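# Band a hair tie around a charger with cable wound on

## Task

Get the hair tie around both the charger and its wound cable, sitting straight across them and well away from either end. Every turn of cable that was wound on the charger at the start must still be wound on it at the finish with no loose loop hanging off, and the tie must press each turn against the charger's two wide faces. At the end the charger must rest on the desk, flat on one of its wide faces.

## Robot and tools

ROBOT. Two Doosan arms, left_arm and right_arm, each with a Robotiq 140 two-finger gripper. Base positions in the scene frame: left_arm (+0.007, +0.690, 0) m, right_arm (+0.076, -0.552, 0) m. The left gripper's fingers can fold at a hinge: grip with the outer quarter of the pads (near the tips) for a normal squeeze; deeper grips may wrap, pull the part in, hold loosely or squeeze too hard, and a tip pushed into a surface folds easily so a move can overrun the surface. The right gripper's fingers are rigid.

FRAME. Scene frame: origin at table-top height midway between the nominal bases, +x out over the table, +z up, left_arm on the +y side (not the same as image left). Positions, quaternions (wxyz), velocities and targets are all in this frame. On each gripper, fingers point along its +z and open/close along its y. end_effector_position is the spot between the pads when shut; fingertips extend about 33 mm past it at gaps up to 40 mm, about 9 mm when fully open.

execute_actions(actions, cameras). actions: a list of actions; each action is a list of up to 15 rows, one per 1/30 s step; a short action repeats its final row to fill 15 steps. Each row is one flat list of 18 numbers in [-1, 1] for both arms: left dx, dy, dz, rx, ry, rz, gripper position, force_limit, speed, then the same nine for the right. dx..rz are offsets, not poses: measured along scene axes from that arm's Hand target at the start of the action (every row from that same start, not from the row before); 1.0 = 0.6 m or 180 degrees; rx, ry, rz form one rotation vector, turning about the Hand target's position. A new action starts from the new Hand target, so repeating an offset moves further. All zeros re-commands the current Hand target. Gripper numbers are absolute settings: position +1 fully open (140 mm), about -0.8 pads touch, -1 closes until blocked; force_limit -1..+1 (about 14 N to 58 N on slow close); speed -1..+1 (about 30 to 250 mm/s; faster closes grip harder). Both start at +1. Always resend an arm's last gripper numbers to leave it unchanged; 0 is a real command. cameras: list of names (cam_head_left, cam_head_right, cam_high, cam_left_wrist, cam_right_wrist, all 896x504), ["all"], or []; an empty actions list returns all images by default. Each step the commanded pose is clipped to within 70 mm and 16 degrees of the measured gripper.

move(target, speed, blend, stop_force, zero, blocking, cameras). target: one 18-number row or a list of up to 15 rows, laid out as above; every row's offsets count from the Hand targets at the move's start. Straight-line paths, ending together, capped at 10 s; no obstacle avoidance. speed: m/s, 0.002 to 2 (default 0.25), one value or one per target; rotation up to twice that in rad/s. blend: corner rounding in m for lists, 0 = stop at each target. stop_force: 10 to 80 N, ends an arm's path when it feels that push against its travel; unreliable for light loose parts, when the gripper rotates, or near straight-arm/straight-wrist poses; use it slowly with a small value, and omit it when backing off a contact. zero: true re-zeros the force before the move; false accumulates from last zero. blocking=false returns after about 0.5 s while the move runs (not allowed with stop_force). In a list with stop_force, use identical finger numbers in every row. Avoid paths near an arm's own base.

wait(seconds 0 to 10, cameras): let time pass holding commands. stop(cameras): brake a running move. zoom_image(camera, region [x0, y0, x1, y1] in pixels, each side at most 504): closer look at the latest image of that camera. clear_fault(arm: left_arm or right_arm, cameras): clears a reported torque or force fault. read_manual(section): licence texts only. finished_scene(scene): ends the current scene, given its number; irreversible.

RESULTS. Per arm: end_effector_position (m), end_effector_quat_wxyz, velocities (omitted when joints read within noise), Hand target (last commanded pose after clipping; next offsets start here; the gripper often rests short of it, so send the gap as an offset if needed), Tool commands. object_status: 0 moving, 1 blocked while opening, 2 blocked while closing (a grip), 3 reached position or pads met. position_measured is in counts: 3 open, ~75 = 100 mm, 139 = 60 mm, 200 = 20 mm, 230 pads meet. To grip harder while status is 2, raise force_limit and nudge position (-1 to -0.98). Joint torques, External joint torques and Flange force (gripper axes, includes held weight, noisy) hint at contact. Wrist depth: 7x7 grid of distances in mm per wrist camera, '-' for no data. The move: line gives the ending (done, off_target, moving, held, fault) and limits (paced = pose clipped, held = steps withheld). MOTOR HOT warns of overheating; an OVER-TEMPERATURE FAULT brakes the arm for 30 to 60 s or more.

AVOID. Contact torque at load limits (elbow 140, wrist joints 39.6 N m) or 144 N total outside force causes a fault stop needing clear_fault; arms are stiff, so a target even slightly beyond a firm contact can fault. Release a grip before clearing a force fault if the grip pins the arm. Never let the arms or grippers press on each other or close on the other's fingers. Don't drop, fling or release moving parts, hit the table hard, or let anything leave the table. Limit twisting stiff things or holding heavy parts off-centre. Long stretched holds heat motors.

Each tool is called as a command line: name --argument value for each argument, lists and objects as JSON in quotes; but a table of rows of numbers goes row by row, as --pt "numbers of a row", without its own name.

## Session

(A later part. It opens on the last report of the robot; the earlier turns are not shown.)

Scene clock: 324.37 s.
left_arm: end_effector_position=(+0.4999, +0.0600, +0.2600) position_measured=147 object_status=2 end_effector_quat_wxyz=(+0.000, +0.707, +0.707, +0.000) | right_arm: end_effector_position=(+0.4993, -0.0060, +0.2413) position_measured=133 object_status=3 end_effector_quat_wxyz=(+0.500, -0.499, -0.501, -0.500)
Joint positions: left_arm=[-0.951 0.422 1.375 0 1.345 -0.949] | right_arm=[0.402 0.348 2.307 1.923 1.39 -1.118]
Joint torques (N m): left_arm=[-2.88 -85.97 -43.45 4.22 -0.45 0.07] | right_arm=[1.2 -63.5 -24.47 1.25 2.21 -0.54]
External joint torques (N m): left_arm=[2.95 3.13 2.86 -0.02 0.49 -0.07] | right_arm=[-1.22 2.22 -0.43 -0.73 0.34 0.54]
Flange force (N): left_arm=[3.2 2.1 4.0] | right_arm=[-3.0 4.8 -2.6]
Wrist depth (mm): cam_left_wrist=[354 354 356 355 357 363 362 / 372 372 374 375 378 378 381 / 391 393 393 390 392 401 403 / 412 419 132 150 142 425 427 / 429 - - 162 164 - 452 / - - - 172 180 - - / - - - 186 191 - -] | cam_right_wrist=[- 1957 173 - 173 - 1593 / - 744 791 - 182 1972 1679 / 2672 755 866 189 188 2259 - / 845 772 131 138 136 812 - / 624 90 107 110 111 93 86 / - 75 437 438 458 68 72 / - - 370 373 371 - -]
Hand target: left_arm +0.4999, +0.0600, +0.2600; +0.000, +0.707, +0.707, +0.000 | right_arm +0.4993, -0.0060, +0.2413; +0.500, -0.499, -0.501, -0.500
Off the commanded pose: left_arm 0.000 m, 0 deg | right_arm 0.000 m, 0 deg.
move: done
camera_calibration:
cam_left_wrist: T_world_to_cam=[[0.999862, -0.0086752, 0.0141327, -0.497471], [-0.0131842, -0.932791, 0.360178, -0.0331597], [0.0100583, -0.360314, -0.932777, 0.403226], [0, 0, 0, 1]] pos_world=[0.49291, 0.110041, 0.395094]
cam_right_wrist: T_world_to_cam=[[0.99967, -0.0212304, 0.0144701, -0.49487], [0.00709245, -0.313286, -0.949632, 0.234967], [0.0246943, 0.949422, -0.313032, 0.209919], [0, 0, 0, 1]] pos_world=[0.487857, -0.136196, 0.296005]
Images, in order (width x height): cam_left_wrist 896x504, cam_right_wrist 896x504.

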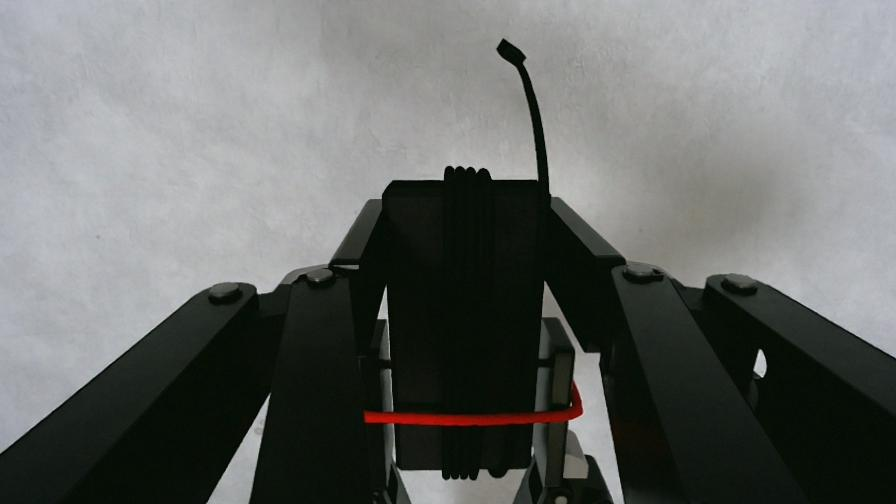

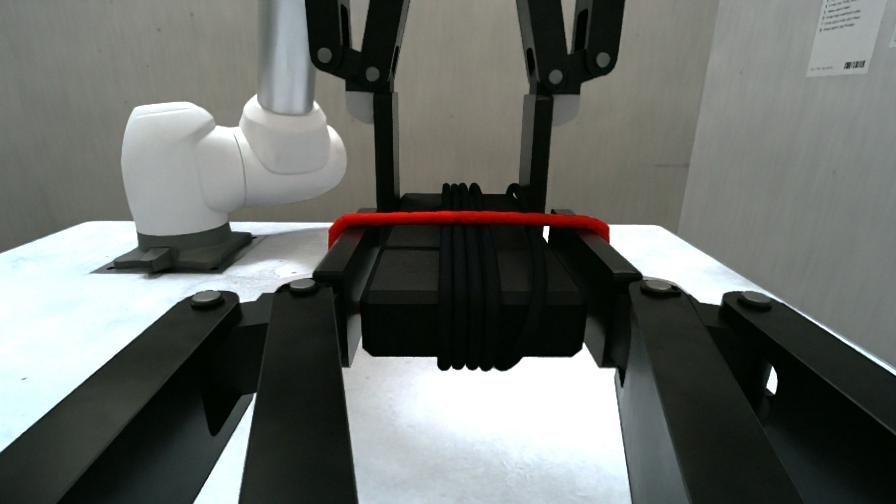

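move --target '[0,0,0,0,0,0,-1,0,-1,0,0,0,0,-0.22,0,-0.03,0.5,0]' --cameras '["cam_right_wrist","cam_left_wrist"]' --speed 0.15

zoom_image --camera "cam_right_wrist" --region '[300, 100, 620, 360]'

zoom_image --camera "cam_left_wrist" --region '[340, 280, 590, 504]'

Scene clock: 331.63 s.
left_arm: end_effector_position=(+0.4999, +0.0600, +0.2600) position_measured=147 object_status=2 end_effector_quat_wxyz=(+0.000, +0.707, +0.707, +0.000) | right_arm: end_effector_position=(+0.4993, -0.0060, +0.2413) position_measured=133 object_status=3 end_effector_quat_wxyz=(-0.301, +0.300, +0.640, +0.640)
Joint positions: left_arm=[-0.951 0.422 1.375 0 1.345 -0.949] | right_arm=[0.402 0.348 2.307 1.923 1.39 -1.809]
Joint torques (N m): left_arm=[-2.72 -85.41 -43.06 4.3 -0.18 0.03] | right_arm=[0.74 -64.05 -24.49 1.28 2.28 -0.79]
External joint torques (N m): left_arm=[2.83 2.66 2.46 -0.1 0.21 -0.03] | right_arm=[-0.73 3.24 -0.38 -0.76 0.26 0.82]
Flange force (N): left_arm=[3.1 2.0 3.8] | right_arm=[-6.8 1.6 -1.2]
Wrist depth (mm): cam_left_wrist=[354 352 353 355 358 360 364 / 370 373 377 375 374 378 381 / 390 391 391 388 393 402 403 / 412 411 131 150 142 417 425 / 436 - - 162 160 - 450 / - - - 171 149 - - / - - - 188 157 - -] | cam_right_wrist=[631 714 760 171 169 175 175 / 484 712 900 2889 2301 183 - / 416 557 791 183 194 192 - / 354 442 130 112 137 - 1690 / 308 89 111 109 114 93 1515 / - 75 445 540 651 68 71 / - - 393 460 - - -]
Hand target: left_arm +0.4999, +0.0600, +0.2600; +0.000, +0.707, +0.707, +0.000 | right_arm +0.4993, -0.0060, +0.2413; -0.301, +0.300, +0.640, +0.640
Off the commanded pose: left_arm 0.000 m, 0 deg | right_arm 0.000 m, 0 deg.
move: done
camera_calibration:
cam_left_wrist: T_world_to_cam=[[0.999862, -0.00867532, 0.0141335, -0.497472], [-0.0131856, -0.932757, 0.360265, -0.0331972], [0.0100577, -0.360402, -0.932743, 0.403223], [0, 0, 0, 1]] pos_world=[0.49291, 0.110042, 0.395094]
cam_right_wrist: T_world_to_cam=[[0.761063, -0.0211975, 0.648331, -0.528702], [0.610741, -0.313372, -0.727182, -0.120198], [0.218584, 0.949394, -0.22555, 0.092082], [0, 0, 0, 1]] pos_world=[0.455658, -0.136296, 0.276137]
Images, in order (width x height): cam_left_wrist 896x504, cam_right_wrist 896x504.

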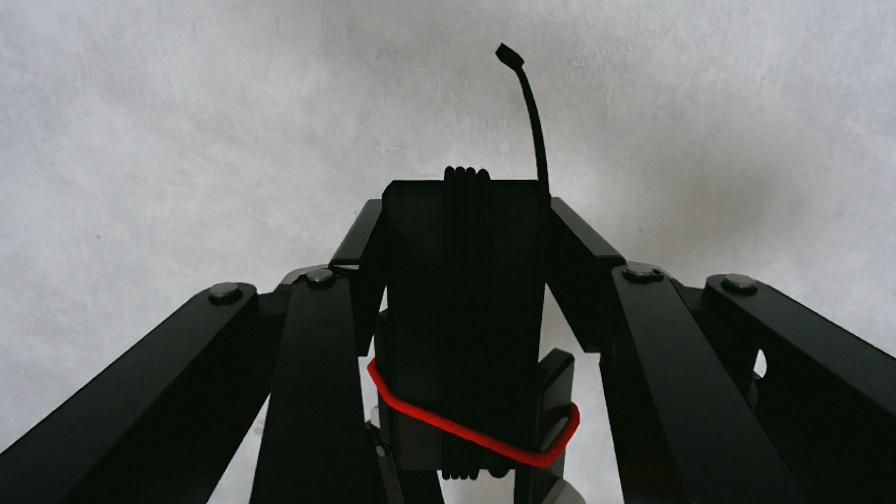

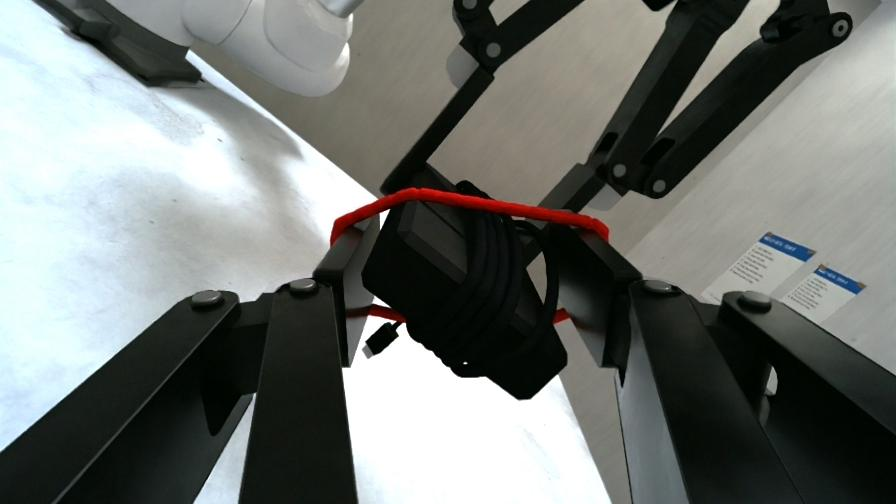

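Scaled by 1.575 from the camera's 896x504 image, which has a finer 1280x720 frame.

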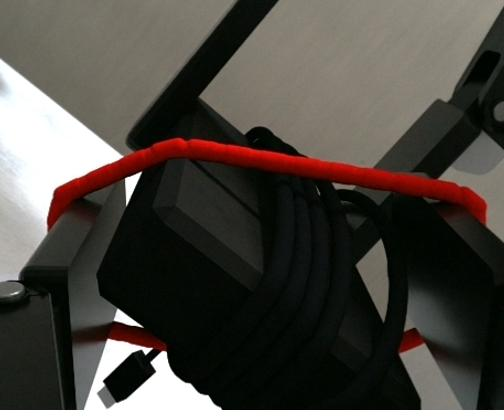

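Scaled by 2.016 from the camera's 896x504 image, which has a finer 1280x720 frame.

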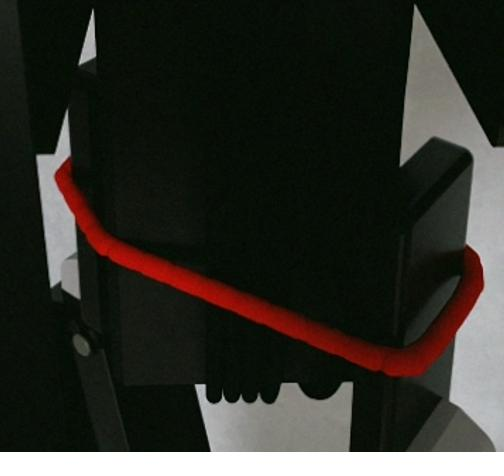

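move --target '[0,0,0,0,0,0,-1,0,-1,0,0,0,0,-0.28,0,-0.03,0.5,0]' --cameras '["cam_right_wrist","cam_left_wrist"]' --speed 0.15

zoom_image --camera "cam_right_wrist" --region '[300, 100, 620, 360]'

zoom_image --camera "cam_left_wrist" --region '[340, 280, 590, 504]'

Scene clock: 336.43 s.
left_arm: end_effector_position=(+0.4999, +0.0600, +0.2600) position_measured=147 object_status=2 end_effector_quat_wxyz=(+0.000, +0.707, +0.707, +0.000) | right_arm: end_effector_position=(+0.4993, -0.0061, +0.2413) position_measured=133 object_status=3 end_effector_quat_wxyz=(+0.001, -0.001, +0.707, +0.707)
Joint positions: left_arm=[-0.951 0.422 1.375 0 1.345 -0.949] | right_arm=[0.402 0.348 2.307 1.923 1.389 -2.689]
Joint torques (N m): left_arm=[-3.42 -86.29 -42.92 4.02 0.04 0.09] | right_arm=[-0.16 -62.8 -24.8 1.56 1.94 -0.47]
External joint torques (N m): left_arm=[3.49 3.7 2.37 0.17 -0.01 -0.08] | right_arm=[0.1 1.99 0 -1.04 0.59 0.52]
Flange force (N): left_arm=[2.2 3.7 4.5] | right_arm=[-3.1 -2.8 -1.2]
Wrist depth (mm): cam_left_wrist=[352 355 356 354 359 359 362 / 372 375 376 375 374 382 379 / 390 394 393 387 396 401 402 / 413 418 132 150 142 418 429 / 436 - - 162 162 - 451 / - - - 140 - - - / - - - 144 - - -] | cam_right_wrist=[287 410 731 2239 - 659 587 / 286 413 742 2301 185 177 189 / 287 415 746 132 - 187 189 / 288 413 144 106 137 206 198 / 274 89 107 107 120 93 303 / - 75 - 2142 - 68 72 / - - - - - - -]
Hand target: left_arm +0.4999, +0.0600, +0.2600; +0.000, +0.707, +0.707, +0.000 | right_arm +0.4993, -0.0060, +0.2413; +0.001, -0.001, +0.707, +0.707
Off the commanded pose: left_arm 0.000 m, 0 deg | right_arm 0.000 m, 0 deg.
move: done
camera_calibration:
cam_left_wrist: T_world_to_cam=[[0.999862, -0.00867532, 0.0141335, -0.497472], [-0.0131856, -0.932757, 0.360265, -0.0331972], [0.0100577, -0.360402, -0.932743, 0.403223], [0, 0, 0, 1]] pos_world=[0.49291, 0.110042, 0.395094]
cam_right_wrist: T_world_to_cam=[[-0.0144374, -0.0211347, 0.999672, -0.226243], [0.949603, -0.313375, 0.00708908, -0.466531], [0.313122, 0.949394, 0.0245939, -0.0154671], [0, 0, 0, 1]] pos_world=[0.444596, -0.136296, 0.229857]
Images, in order (width x height): cam_left_wrist 896x504, cam_right_wrist 896x504.

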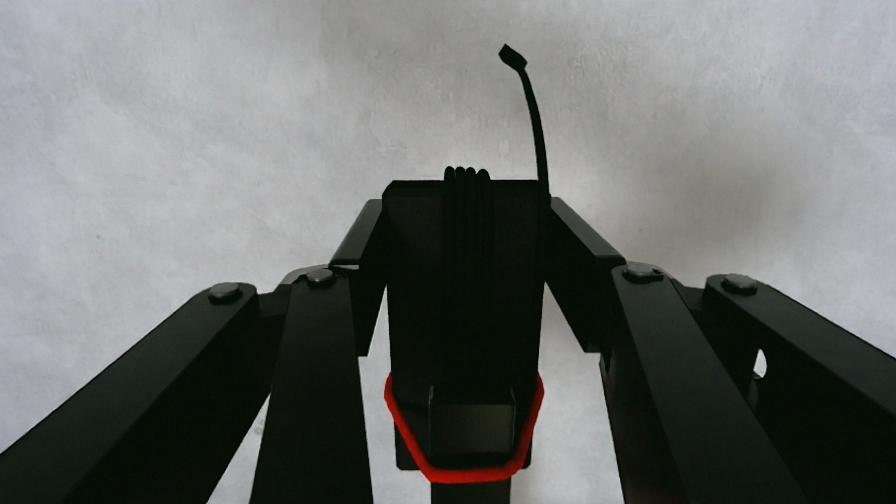

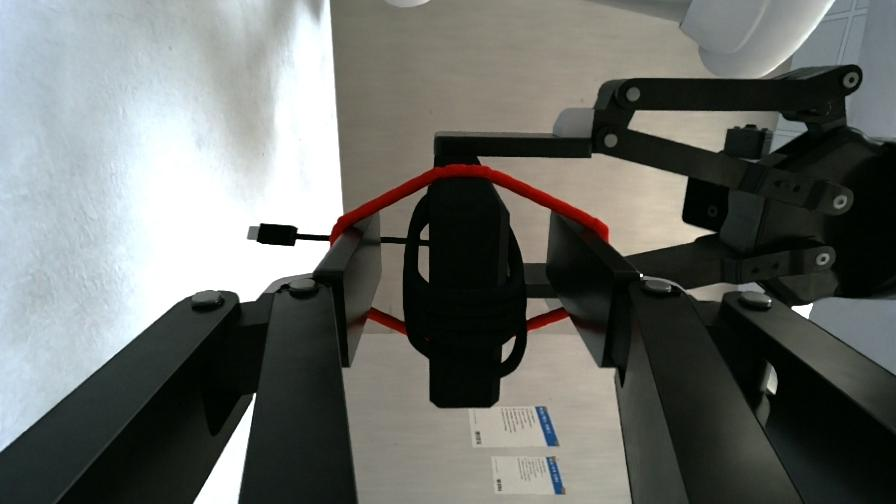

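Scaled by 1.575 from the camera's 896x504 image, which has a finer 1280x720 frame.

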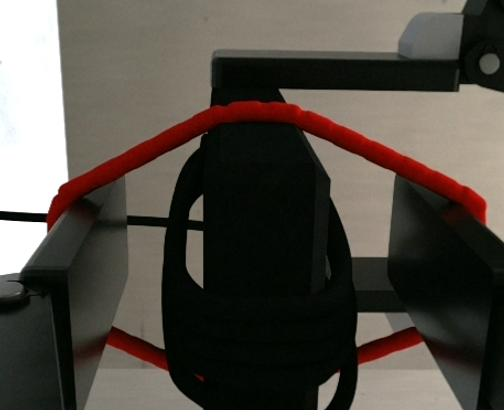

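Scaled by 2.016 from the camera's 896x504 image, which has a finer 1280x720 frame.

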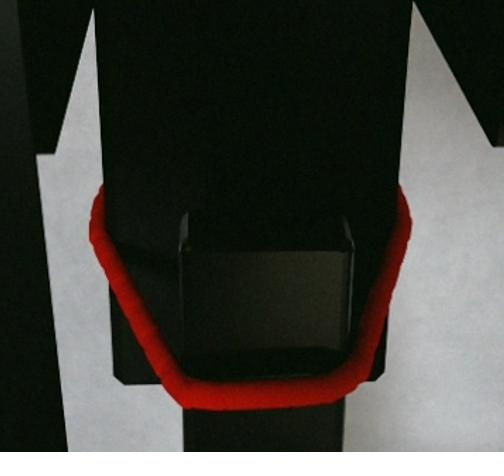

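move --target '[0,0,0,0,0,0,-1,0,-1,0,0,0,0,0,0,-1,-1,-1]' --cameras '["cam_right_wrist","cam_left_wrist"]'

zoom_image --camera "cam_right_wrist" --region '[300, 100, 620, 420]'

zoom_image --camera "cam_left_wrist" --region '[340, 280, 590, 504]'

Scene clock: 340.70 s.
left_arm: end_effector_position=(+0.4999, +0.0600, +0.2600) position_measured=147 object_status=2 end_effector_quat_wxyz=(+0.000, +0.707, +0.707, +0.000) | right_arm: end_effector_position=(+0.4993, -0.0060, +0.2412) position_measured=190 object_status=0 end_effector_quat_wxyz=(+0.001, -0.001, +0.707, +0.707)
Joint positions: left_arm=[-0.951 0.422 1.375 0 1.345 -0.949] | right_arm=[0.403 0.348 2.307 1.923 1.389 -2.689]
Joint torques (N m): left_arm=[-6.19 -71.78 -36.66 3.14 -1.83 0.06] | right_arm=[3.17 -72.81 -32.36 3.97 7.95 -0.41]
External joint torques (N m): left_arm=[5.97 -11.02 -3.93 1.04 1.86 -0.06] | right_arm=[-3.15 11.98 7.55 -3.45 -5.41 0.46]
Flange force (N): left_arm=[9.8 1.7 -12.3] | right_arm=[-3.8 -19.1 -7.5]
Wrist depth (mm): cam_left_wrist=[353 353 356 357 358 360 360 / 371 372 374 376 375 383 380 / 392 393 393 162 391 401 404 / 412 418 132 151 141 421 428 / 436 - - 161 159 - 447 / - - - 158 - - - / - - - 168 - - -] | cam_right_wrist=[285 408 731 1926 - 661 581 / 286 409 727 - 186 177 189 / 287 411 718 136 - 187 189 / 286 411 724 107 131 206 198 / 287 340 90 107 91 92 317 / - - 73 117 70 77 310 / - 68 - - - - -]
Hand target: left_arm +0.4999, +0.0600, +0.2600; +0.000, +0.707, +0.707, +0.000 | right_arm +0.4993, -0.0060, +0.2413; +0.001, -0.001, +0.707, +0.707
Off the commanded pose: left_arm 0.000 m, 0 deg | right_arm 0.000 m, 0 deg.
move: done
camera_calibration:
cam_left_wrist: T_world_to_cam=[[0.999863, -0.00871164, 0.0140396, -0.497431], [-0.0131847, -0.93279, 0.360179, -0.03316], [0.00995827, -0.360315, -0.932778, 0.403276], [0, 0, 0, 1]] pos_world=[0.49291, 0.110041, 0.395094]
cam_right_wrist: T_world_to_cam=[[-0.0143098, -0.0210747, 0.999675, -0.226192], [0.949634, -0.313283, 0.00698896, -0.466381], [0.313034, 0.949426, 0.0244962, -0.0154618], [0, 0, 0, 1]] pos_world=[0.444495, -0.136196, 0.229756]
Images, in order (width x height): cam_left_wrist 896x504, cam_right_wrist 896x504.

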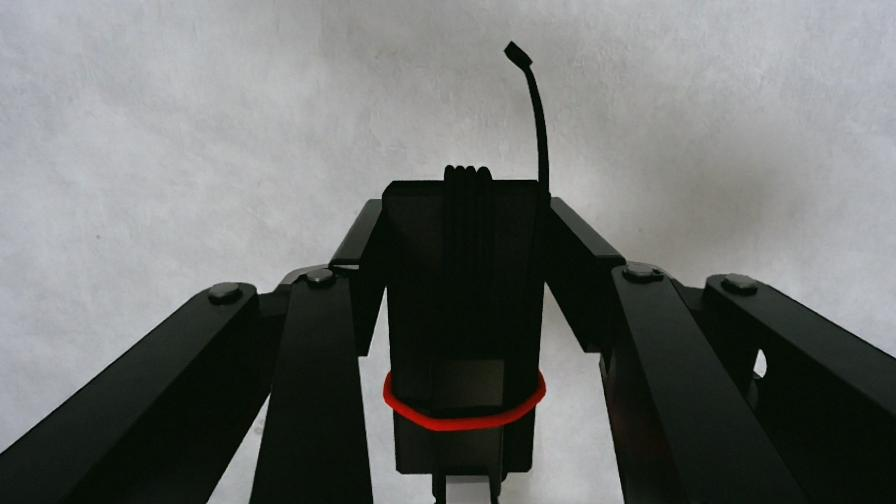

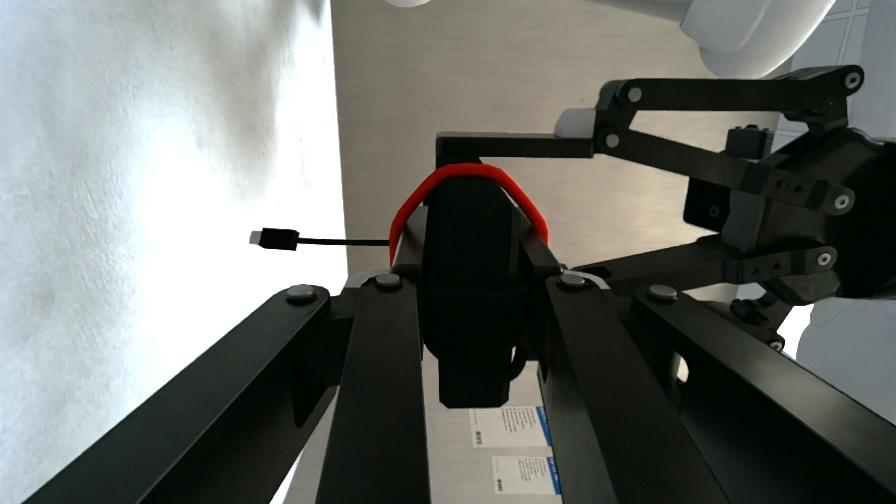

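Scaled by 1.575 from the camera's 896x504 image, which has a finer 1280x720 frame.

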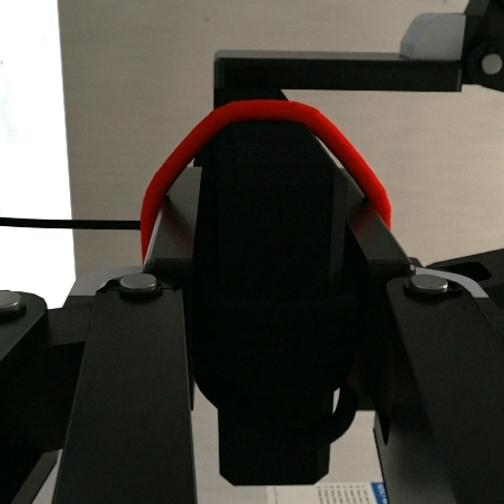

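Scaled by 2.016 from the camera's 896x504 image, which has a finer 1280x720 frame.

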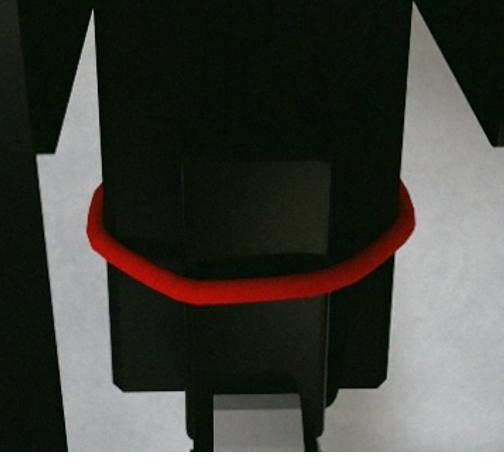

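move --target '[0,0,0,0,0,0,-1,0,-1,0,0,-0.0015,0,0,0,-1,-1,-1]' --speed 0.01

Scene clock: 343.43 s.
left_arm: end_effector_position=(+0.4999, +0.0600, +0.2600) position_measured=147 object_status=2 end_effector_quat_wxyz=(+0.000, +0.707, +0.707, +0.000) | right_arm: end_effector_position=(+0.4993, -0.0060, +0.2404) position_measured=190 object_status=2 end_effector_quat_wxyz=(+0.001, -0.001, +0.707, +0.707)
Joint positions: left_arm=[-0.951 0.422 1.375 0 1.345 -0.949] | right_arm=[0.403 0.349 2.307 1.924 1.39 -2.691]
Joint torques (N m): left_arm=[-5.75 -80.23 -41.25 3.42 -1.25 0.05] | right_arm=[1.89 -66.56 -28.07 2.53 4.43 -0.43]
External joint torques (N m): left_arm=[5.81 -2.71 0.66 0.78 1.29 -0.05] | right_arm=[-1.95 5.51 3.39 -2 -1.87 0.48]
Flange force (N): left_arm=[8.1 2.8 -2.3] | right_arm=[-2.9 -8.5 -5.7]
Wrist depth (mm): cam_left_wrist=[351 356 355 359 358 364 362 / 372 373 376 375 378 378 378 / 391 393 393 162 393 399 404 / 412 415 132 150 142 419 427 / 436 - - 161 155 - 453 / - - - 161 - - - / - - - 168 - - -] | cam_right_wrist=[285 411 731 - 2199 649 593 / 284 409 727 - 185 178 189 / 289 413 733 135 185 188 189 / 287 412 724 107 133 205 197 / 287 339 90 106 91 92 315 / - - 73 117 72 77 311 / - 67 - - - - -]
Hand target: left_arm +0.4999, +0.0600, +0.2600; +0.000, +0.707, +0.707, +0.000 | right_arm +0.4993, -0.0060, +0.2404; +0.001, -0.001, +0.707, +0.707
Off the commanded pose: left_arm 0.000 m, 0 deg | right_arm 0.000 m, 0 deg.
move: done

move --target '[0,0,0,0,0,0,-1,0,-1,0,0,-0.001,0,0,0,-1,-1,-1]' --speed 0.01

move --target '[0,0,0,0,0,0,0.15,-1,-1,0,0,0,0,0,0,-1,-1,-1]' --cameras '["cam_right_wrist","cam_left_wrist"]'

Scene clock: 349.57 s.
left_arm: end_effector_position=(+0.4999, +0.0600, +0.2600) position_measured=147 object_status=2 end_effector_quat_wxyz=(+0.000, +0.707, +0.707, +0.000) | right_arm: end_effector_position=(+0.4993, -0.0060, +0.2398) position_measured=190 object_status=2 end_effector_quat_wxyz=(+0.001, -0.001, +0.707, +0.707)
Joint positions: left_arm=[-0.951 0.422 1.375 0 1.345 -0.949] | right_arm=[0.403 0.35 2.308 1.924 1.391 -2.692]
Joint torques (N m): left_arm=[-4.65 -85.81 -43.8 3.64 -0.67 0.27] | right_arm=[1.03 -63.71 -25.27 1.61 2.2 -0.42]
External joint torques (N m): left_arm=[4.46 3.32 3.32 0.54 0.7 -0.27] | right_arm=[-0.99 2.66 0.53 -1.09 0.35 0.47]
Flange force (N): left_arm=[4.6 3.1 4.4] | right_arm=[-3.7 -4.1 -3.4]
Wrist depth (mm): cam_left_wrist=[354 355 355 358 356 360 361 / 370 371 372 376 377 382 377 / 389 396 395 386 392 398 404 / 415 417 132 150 142 418 427 / 436 - - 161 156 - 445 / - - - 161 - - - / - - - 168 - - -] | cam_right_wrist=[284 407 714 2161 - 651 606 / 284 408 729 - 185 177 189 / 285 413 731 136 180 188 189 / 287 411 735 106 143 205 198 / 288 338 90 106 91 92 318 / - - 72 117 72 77 310 / - 67 - - - - -]
Hand target: left_arm +0.4999, +0.0600, +0.2600; +0.000, +0.707, +0.707, +0.000 | right_arm +0.4993, -0.0060, +0.2398; +0.001, -0.001, +0.707, +0.707
Off the commanded pose: left_arm 0.000 m, 0 deg | right_arm 0.000 m, 0 deg.
move: done

Scene clock: 350.60 s.
left_arm: end_effector_position=(+0.4999, +0.0600, +0.2600) position_measured=110 object_status=0 end_effector_quat_wxyz=(+0.000, +0.707, +0.707, +0.000) | right_arm: end_effector_position=(+0.4993, -0.0060, +0.2398) position_measured=190 object_status=2 end_effector_quat_wxyz=(+0.001, -0.001, +0.707, +0.707)
Joint positions: left_arm=[-0.951 0.422 1.375 0 1.345 -0.949] | right_arm=[0.403 0.35 2.308 1.924 1.391 -2.692]
Joint torques (N m): left_arm=[-2.7 -83.51 -41.57 4.45 -0.14 0.04] | right_arm=[0.56 -64.54 -25.21 1.69 3.07 -0.41]
External joint torques (N m): left_arm=[2.56 0.65 0.98 -0.26 0.18 -0.04] | right_arm=[-0.68 3.25 0.48 -1.15 -0.52 0.45]
Flange force (N): left_arm=[2.7 1.9 1.2] | right_arm=[-4.0 -4.6 -1.7]
Wrist depth (mm): cam_left_wrist=[352 354 353 358 357 361 364 / 372 372 375 375 377 379 382 / 394 394 392 161 393 402 403 / 416 413 133 151 154 419 424 / - - 443 161 153 - - / - - 475 161 470 - - / - - 507 169 507 - -] | cam_right_wrist=[283 407 742 - - 632 583 / 285 410 720 188 184 179 187 / 285 411 729 134 2672 187 189 / 286 411 731 107 126 209 198 / 288 338 90 107 91 92 317 / - - 73 - 72 77 310 / - 67 - - - - -]
Hand target: left_arm +0.4999, +0.0600, +0.2600; +0.000, +0.707, +0.707, +0.000 | right_arm +0.4993, -0.0060, +0.2398; +0.001, -0.001, +0.707, +0.707
Off the commanded pose: left_arm 0.000 m, 0 deg | right_arm 0.000 m, 0 deg.
move: done
camera_calibration:
cam_left_wrist: T_world_to_cam=[[0.999862, -0.00867532, 0.0141335, -0.497472], [-0.0131856, -0.932757, 0.360265, -0.0331972], [0.0100577, -0.360402, -0.932743, 0.403223], [0, 0, 0, 1]] pos_world=[0.49291, 0.110042, 0.395094]
cam_right_wrist: T_world_to_cam=[[-0.0144701, -0.0212304, 0.99967, -0.22474], [0.949632, -0.313286, 0.00709245, -0.46649], [0.313032, 0.949422, 0.0246943, -0.0155041], [0, 0, 0, 1]] pos_world=[0.444595, -0.136196, 0.228357]
Images, in order (width x height): cam_left_wrist 896x504, cam_right_wrist 896x504.

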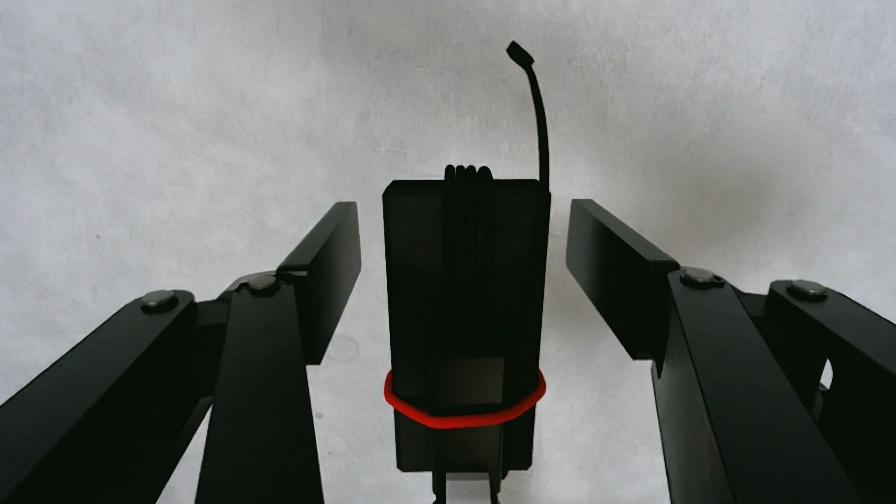

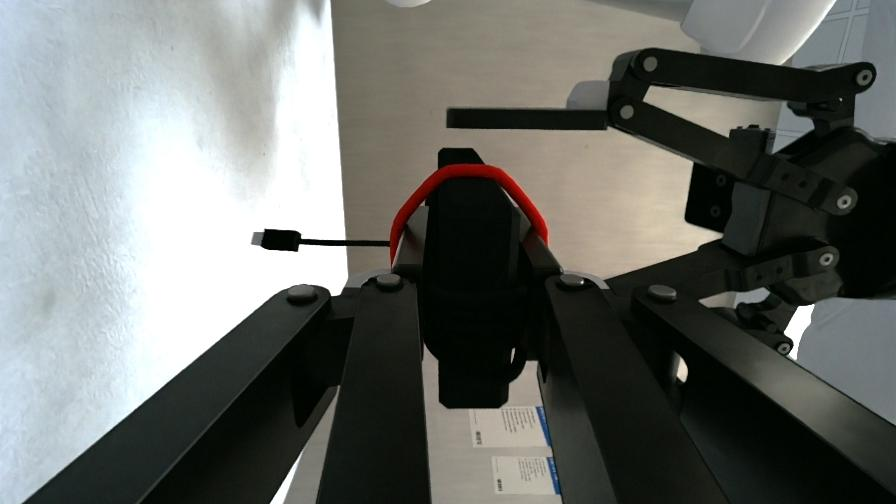

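move --target '[0,-0.0967,0,0,0,0,0.15,-1,-1,0,0,0,0,0,0,-1,-1,-1]' --cameras '["cam_right_wrist","cam_left_wrist"]' --speed 0.06

zoom_image --camera "cam_left_wrist" --region '[340, 130, 600, 350]'

zoom_image --camera "cam_right_wrist" --region '[300, 60, 640, 380]'

Scene clock: 353.97 s.
left_arm: end_effector_position=(+0.4999, +0.0020, +0.2600) position_measured=110 object_status=3 end_effector_quat_wxyz=(+0.000, +0.707, +0.707, +0.000) | right_arm: end_effector_position=(+0.4993, -0.0060, +0.2398) position_measured=190 object_status=2 end_effector_quat_wxyz=(+0.001, -0.001, +0.707, +0.707)
Joint positions: left_arm=[-0.991 0.498 1.261 0 1.383 -0.989] | right_arm=[0.403 0.35 2.308 1.924 1.391 -2.692]
Joint torques (N m): left_arm=[-2.49 -91.37 -42.25 4.51 -0.19 0.13] | right_arm=[0.54 -64.81 -25.22 1.63 3.08 -0.43]
External joint torques (N m): left_arm=[2.6 0.82 1.23 -0.27 0.22 -0.13] | right_arm=[-0.52 3.48 0.54 -1.11 -0.53 0.48]
Flange force (N): left_arm=[2.9 1.5 1.5] | right_arm=[-4.0 -5.0 -1.3]
Wrist depth (mm): cam_left_wrist=[355 350 354 129 352 360 363 / 372 372 373 135 374 378 383 / 390 393 393 143 395 400 403 / 413 407 133 140 143 419 427 / - - 441 149 163 - - / - - 475 145 481 - - / - - 511 140 509 - -] | cam_right_wrist=[283 408 735 - - 574 121 / 285 407 720 - 126 126 127 / 286 409 828 134 - - 132 / 284 411 735 107 - - 146 / 287 338 90 107 91 92 151 / - - 72 118 72 77 163 / - 67 - - - - -]
Hand target: left_arm +0.4999, +0.0020, +0.2600; +0.000, +0.707, +0.707, +0.000 | right_arm +0.4993, -0.0060, +0.2398; +0.001, -0.001, +0.707, +0.707
Off the commanded pose: left_arm 0.000 m, 0 deg | right_arm 0.000 m, 0 deg.
move: done
camera_calibration:
cam_left_wrist: T_world_to_cam=[[0.999864, -0.00871006, 0.0140398, -0.497937], [-0.0131842, -0.932756, 0.360266, -0.0872982], [0.00995777, -0.360402, -0.932744, 0.382369], [0, 0, 0, 1]] pos_world=[0.49291, 0.0520416, 0.395094]
cam_right_wrist: T_world_to_cam=[[-0.0144701, -0.0212304, 0.99967, -0.22474], [0.949632, -0.313286, 0.00709245, -0.46649], [0.313032, 0.949422, 0.0246943, -0.0155041], [0, 0, 0, 1]] pos_world=[0.444595, -0.136196, 0.228357]
Images, in order (width x height): cam_left_wrist 896x504, cam_right_wrist 896x504.

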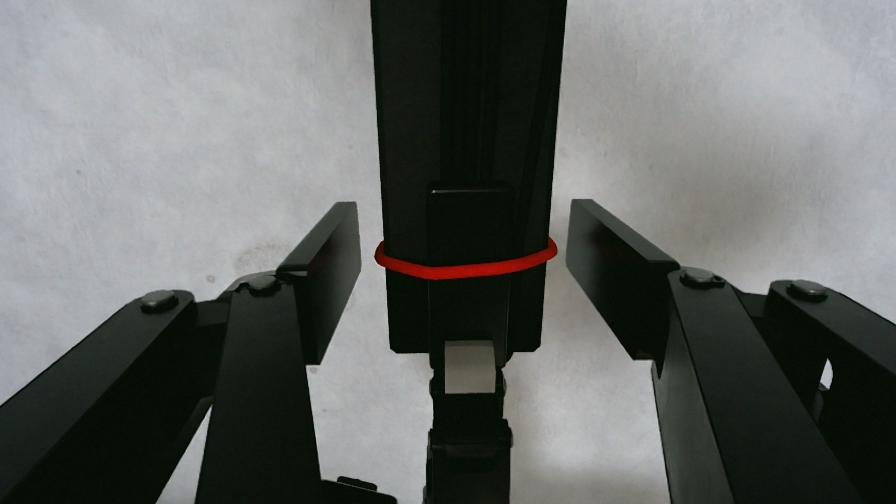

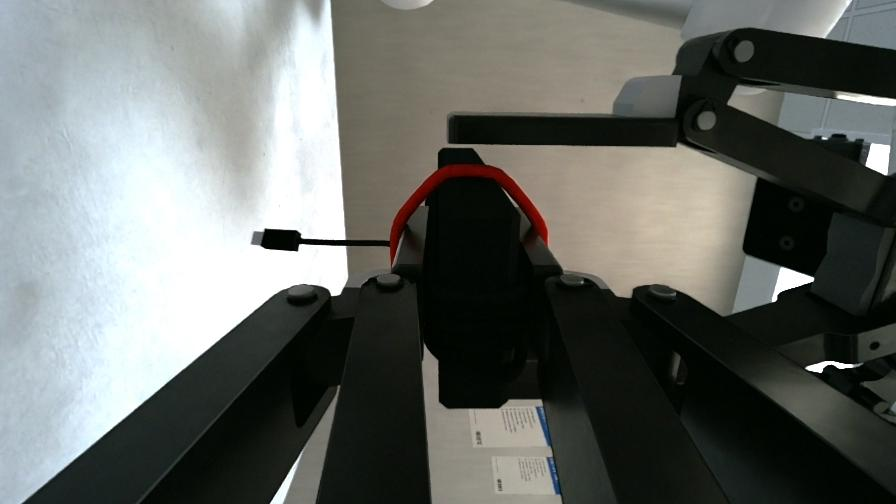

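Scaled by 1.938 from the camera's 896x504 image, which has a finer 1280x720 frame.

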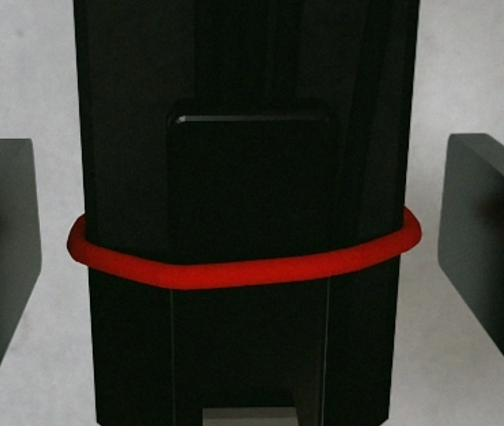

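Scaled by 1.482 from the camera's 896x504 image, which has a finer 1280x720 frame.

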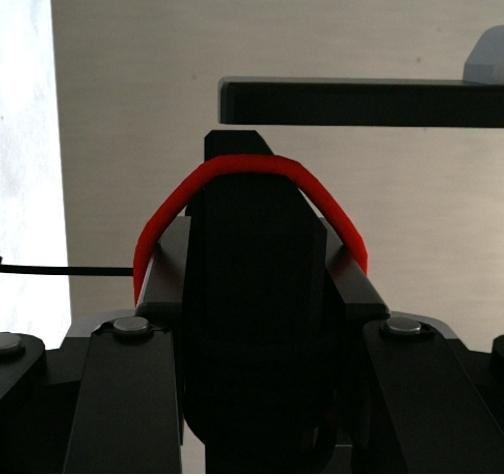

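move --target '[0.0012,0,0,0,0,0,-1,-0.3,-1,0,0,0,0,0,0,-1,-1,-1]' --cameras '["cam_right_wrist","cam_left_wrist"]'

zoom_image --camera "cam_left_wrist" --region '[340, 130, 600, 350]'

zoom_image --camera "cam_right_wrist" --region '[300, 60, 640, 380]'

Scene clock: 357.73 s.
left_arm: end_effector_position=(+0.5006, +0.0020, +0.2601) position_measured=136 object_status=2 end_effector_quat_wxyz=(+0.000, +0.707, +0.707, +0.000) | right_arm: end_effector_position=(+0.4993, -0.0060, +0.2398) position_measured=190 object_status=2 end_effector_quat_wxyz=(+0.001, -0.001, +0.707, +0.707)
Joint positions: left_arm=[-0.991 0.499 1.26 0 1.383 -0.988] | right_arm=[0.403 0.35 2.308 1.924 1.391 -2.692]
Joint torques (N m): left_arm=[-0.46 -88.65 -41.44 5.31 -0.7 0.04] | right_arm=[2.31 -66.55 -24.79 1.26 4.46 -0.4]
External joint torques (N m): left_arm=[0.82 -1.47 0.51 -1.07 0.73 -0.04] | right_arm=[-2.18 5.49 0.1 -0.76 -1.91 0.45]
Flange force (N): left_arm=[3.0 -1.0 -1.0] | right_arm=[-7.4 -7.9 -1.3]
Wrist depth (mm): cam_left_wrist=[354 353 355 129 355 360 366 / 371 371 372 136 378 380 379 / 392 392 395 144 393 401 401 / 417 416 134 140 133 418 426 / 431 - - 149 159 90 447 / - - 474 145 483 - - / - - - 140 - - -] | cam_right_wrist=[283 405 718 - - 599 1897 / 285 409 724 - - 128 124 / 285 415 742 127 128 130 134 / 285 416 645 107 - - 146 / 284 336 90 107 91 92 150 / - - 73 118 72 77 165 / - 67 - - - - -]
Hand target: left_arm +0.5007, +0.0020, +0.2600; +0.000, +0.707, +0.707, +0.000 | right_arm +0.4993, -0.0060, +0.2398; +0.001, -0.001, +0.707, +0.707
Off the commanded pose: left_arm 0.000 m, 0 deg | right_arm 0.000 m, 0 deg.
move: done
camera_calibration:
cam_left_wrist: T_world_to_cam=[[0.999862, -0.0086752, 0.0141327, -0.498674], [-0.0131842, -0.932791, 0.360178, -0.0872523], [0.0100583, -0.360314, -0.932777, 0.382321], [0, 0, 0, 1]] pos_world=[0.49361, 0.0520414, 0.395094]
cam_right_wrist: T_world_to_cam=[[-0.0144371, -0.021136, 0.999672, -0.224742], [0.949633, -0.313285, 0.00709068, -0.46649], [0.313032, 0.949424, 0.0245944, -0.0154811], [0, 0, 0, 1]] pos_world=[0.444595, -0.136196, 0.228357]
Images, in order (width x height): cam_left_wrist 896x504, cam_right_wrist 896x504.

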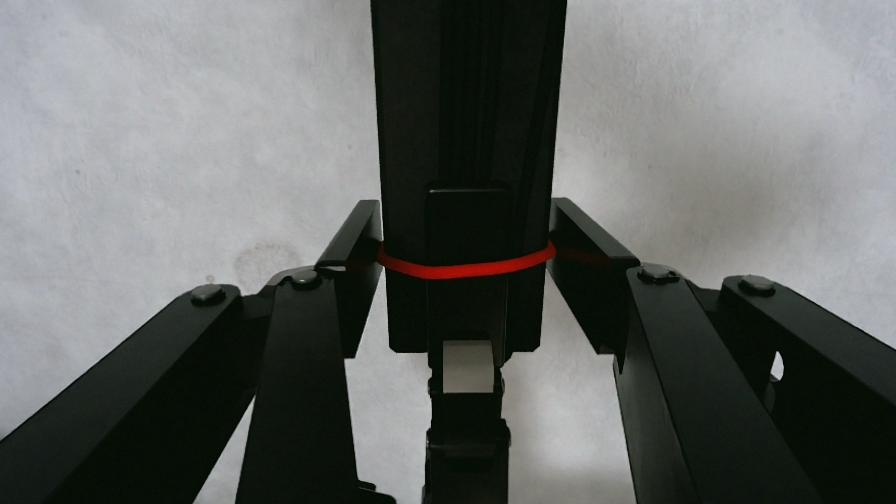

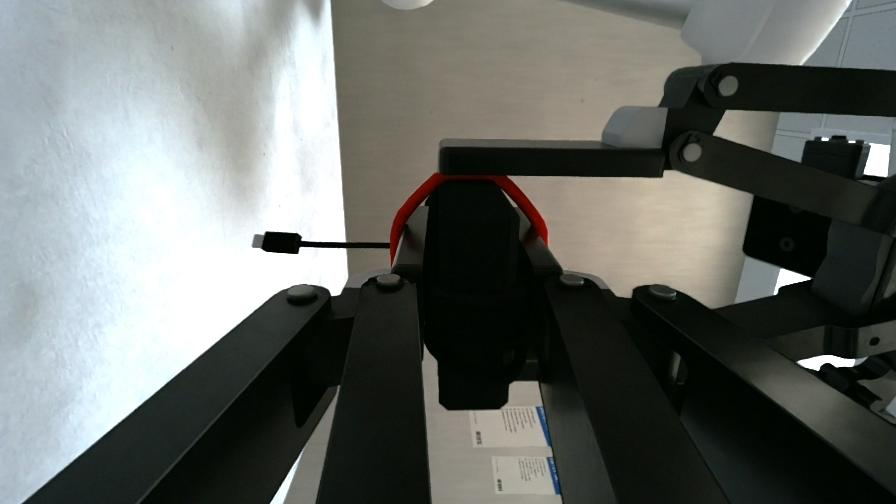

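Scaled by 1.938 from the camera's 896x504 image, which has a finer 1280x720 frame.

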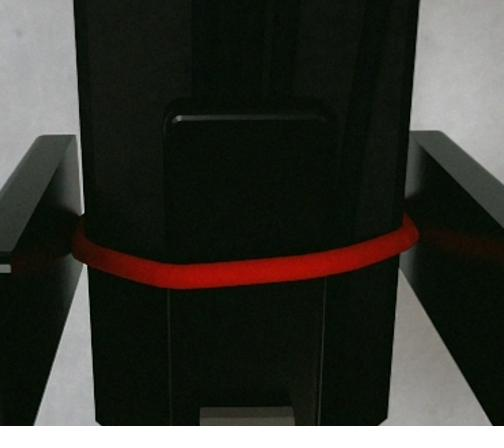

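Scaled by 1.482 from the camera's 896x504 image, which has a finer 1280x720 frame.

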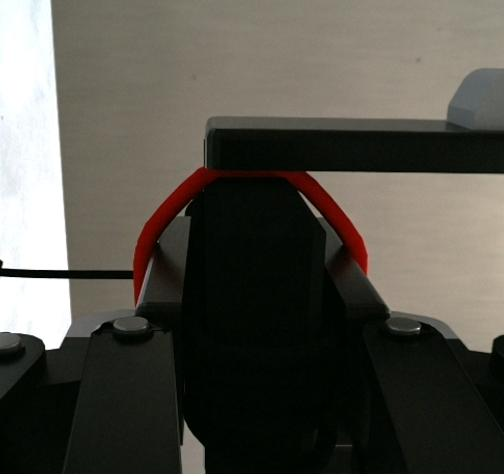

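move --target '[0,0,0,0,0,0,-1,-0.3,-1,0,0,0,0,0,0,-0.38,0,-1]' --cameras '["cam_right_wrist"]'

zoom_image --camera "cam_right_wrist" --region '[300, 60, 640, 420]'

Scene clock: 361.23 s.
left_arm: end_effector_position=(+0.5007, +0.0020, +0.2600) position_measured=136 object_status=2 end_effector_quat_wxyz=(+0.000, +0.707, +0.707, +0.000) | right_arm: end_effector_position=(+0.4993, -0.0060, +0.2398) position_measured=177 object_status=0 end_effector_quat_wxyz=(+0.001, -0.001, +0.707, +0.707)
Joint positions: left_arm=[-0.99 0.499 1.26 0 1.383 -0.988] | right_arm=[0.403 0.35 2.308 1.924 1.391 -2.692]
Joint torques (N m): left_arm=[-2.6 -93.66 -43.6 4.39 -0.23 0.09] | right_arm=[0.8 -63.46 -24.41 1.4 2.32 -0.44]
External joint torques (N m): left_arm=[2.85 3.48 2.64 -0.15 0.26 -0.09] | right_arm=[-0.62 2.14 -0.26 -0.9 0.24 0.49]
Flange force (N): left_arm=[2.4 2.3 4.2] | right_arm=[-4.1 -2.8 -1.8]
Wrist depth (mm): cam_left_wrist=[353 354 356 136 356 360 362 / 375 373 371 141 375 378 379 / 391 393 395 146 395 402 401 / 411 415 134 135 133 417 429 / 453 - - 145 157 90 454 / - - 480 142 482 - - / - - - 136 - - -] | cam_right_wrist=[282 409 724 - - 608 579 / 284 409 716 - - 128 124 / 286 413 733 128 129 131 133 / 285 383 649 109 109 - 146 / 288 337 90 109 98 94 150 / - 67 78 - - 70 68 / - 67 - - - 73 66]
Hand target: left_arm +0.5007, +0.0020, +0.2600; +0.000, +0.707, +0.707, +0.000 | right_arm +0.4993, -0.0060, +0.2398; +0.001, -0.001, +0.707, +0.707
Off the commanded pose: left_arm 0.000 m, 0 deg | right_arm 0.000 m, 0 deg.
move: done
camera_calibration:
cam_right_wrist: T_world_to_cam=[[-0.0145015, -0.0213265, 0.999667, -0.224738], [0.949662, -0.313197, 0.0070945, -0.466491], [0.312941, 0.949449, 0.0247948, -0.0154831], [0, 0, 0, 1]] pos_world=[0.444595, -0.136196, 0.228357]
Images, in order (width x height): cam_right_wrist 896x504.

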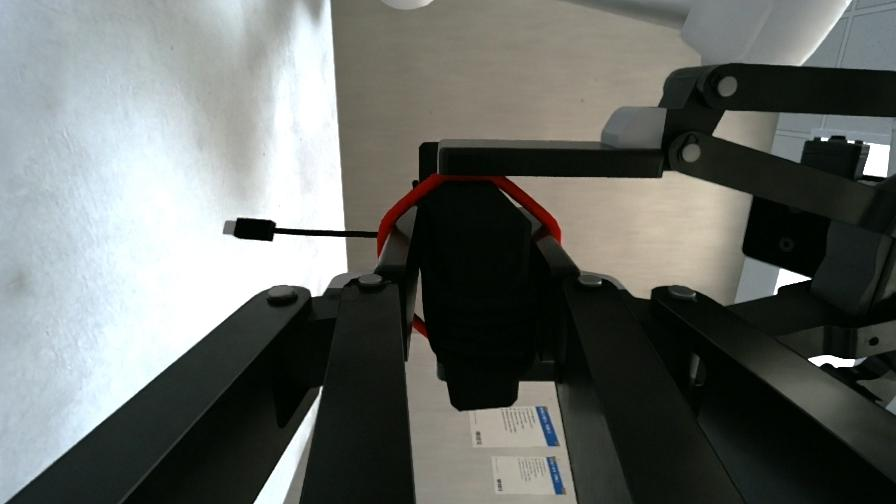

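Scaled by 1.400 from the camera's 896x504 image, which has a finer 1280x720 frame.

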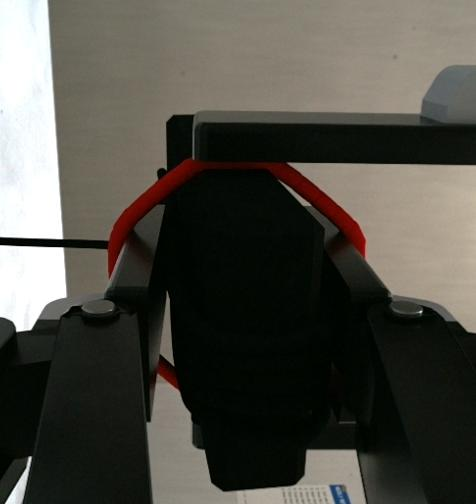

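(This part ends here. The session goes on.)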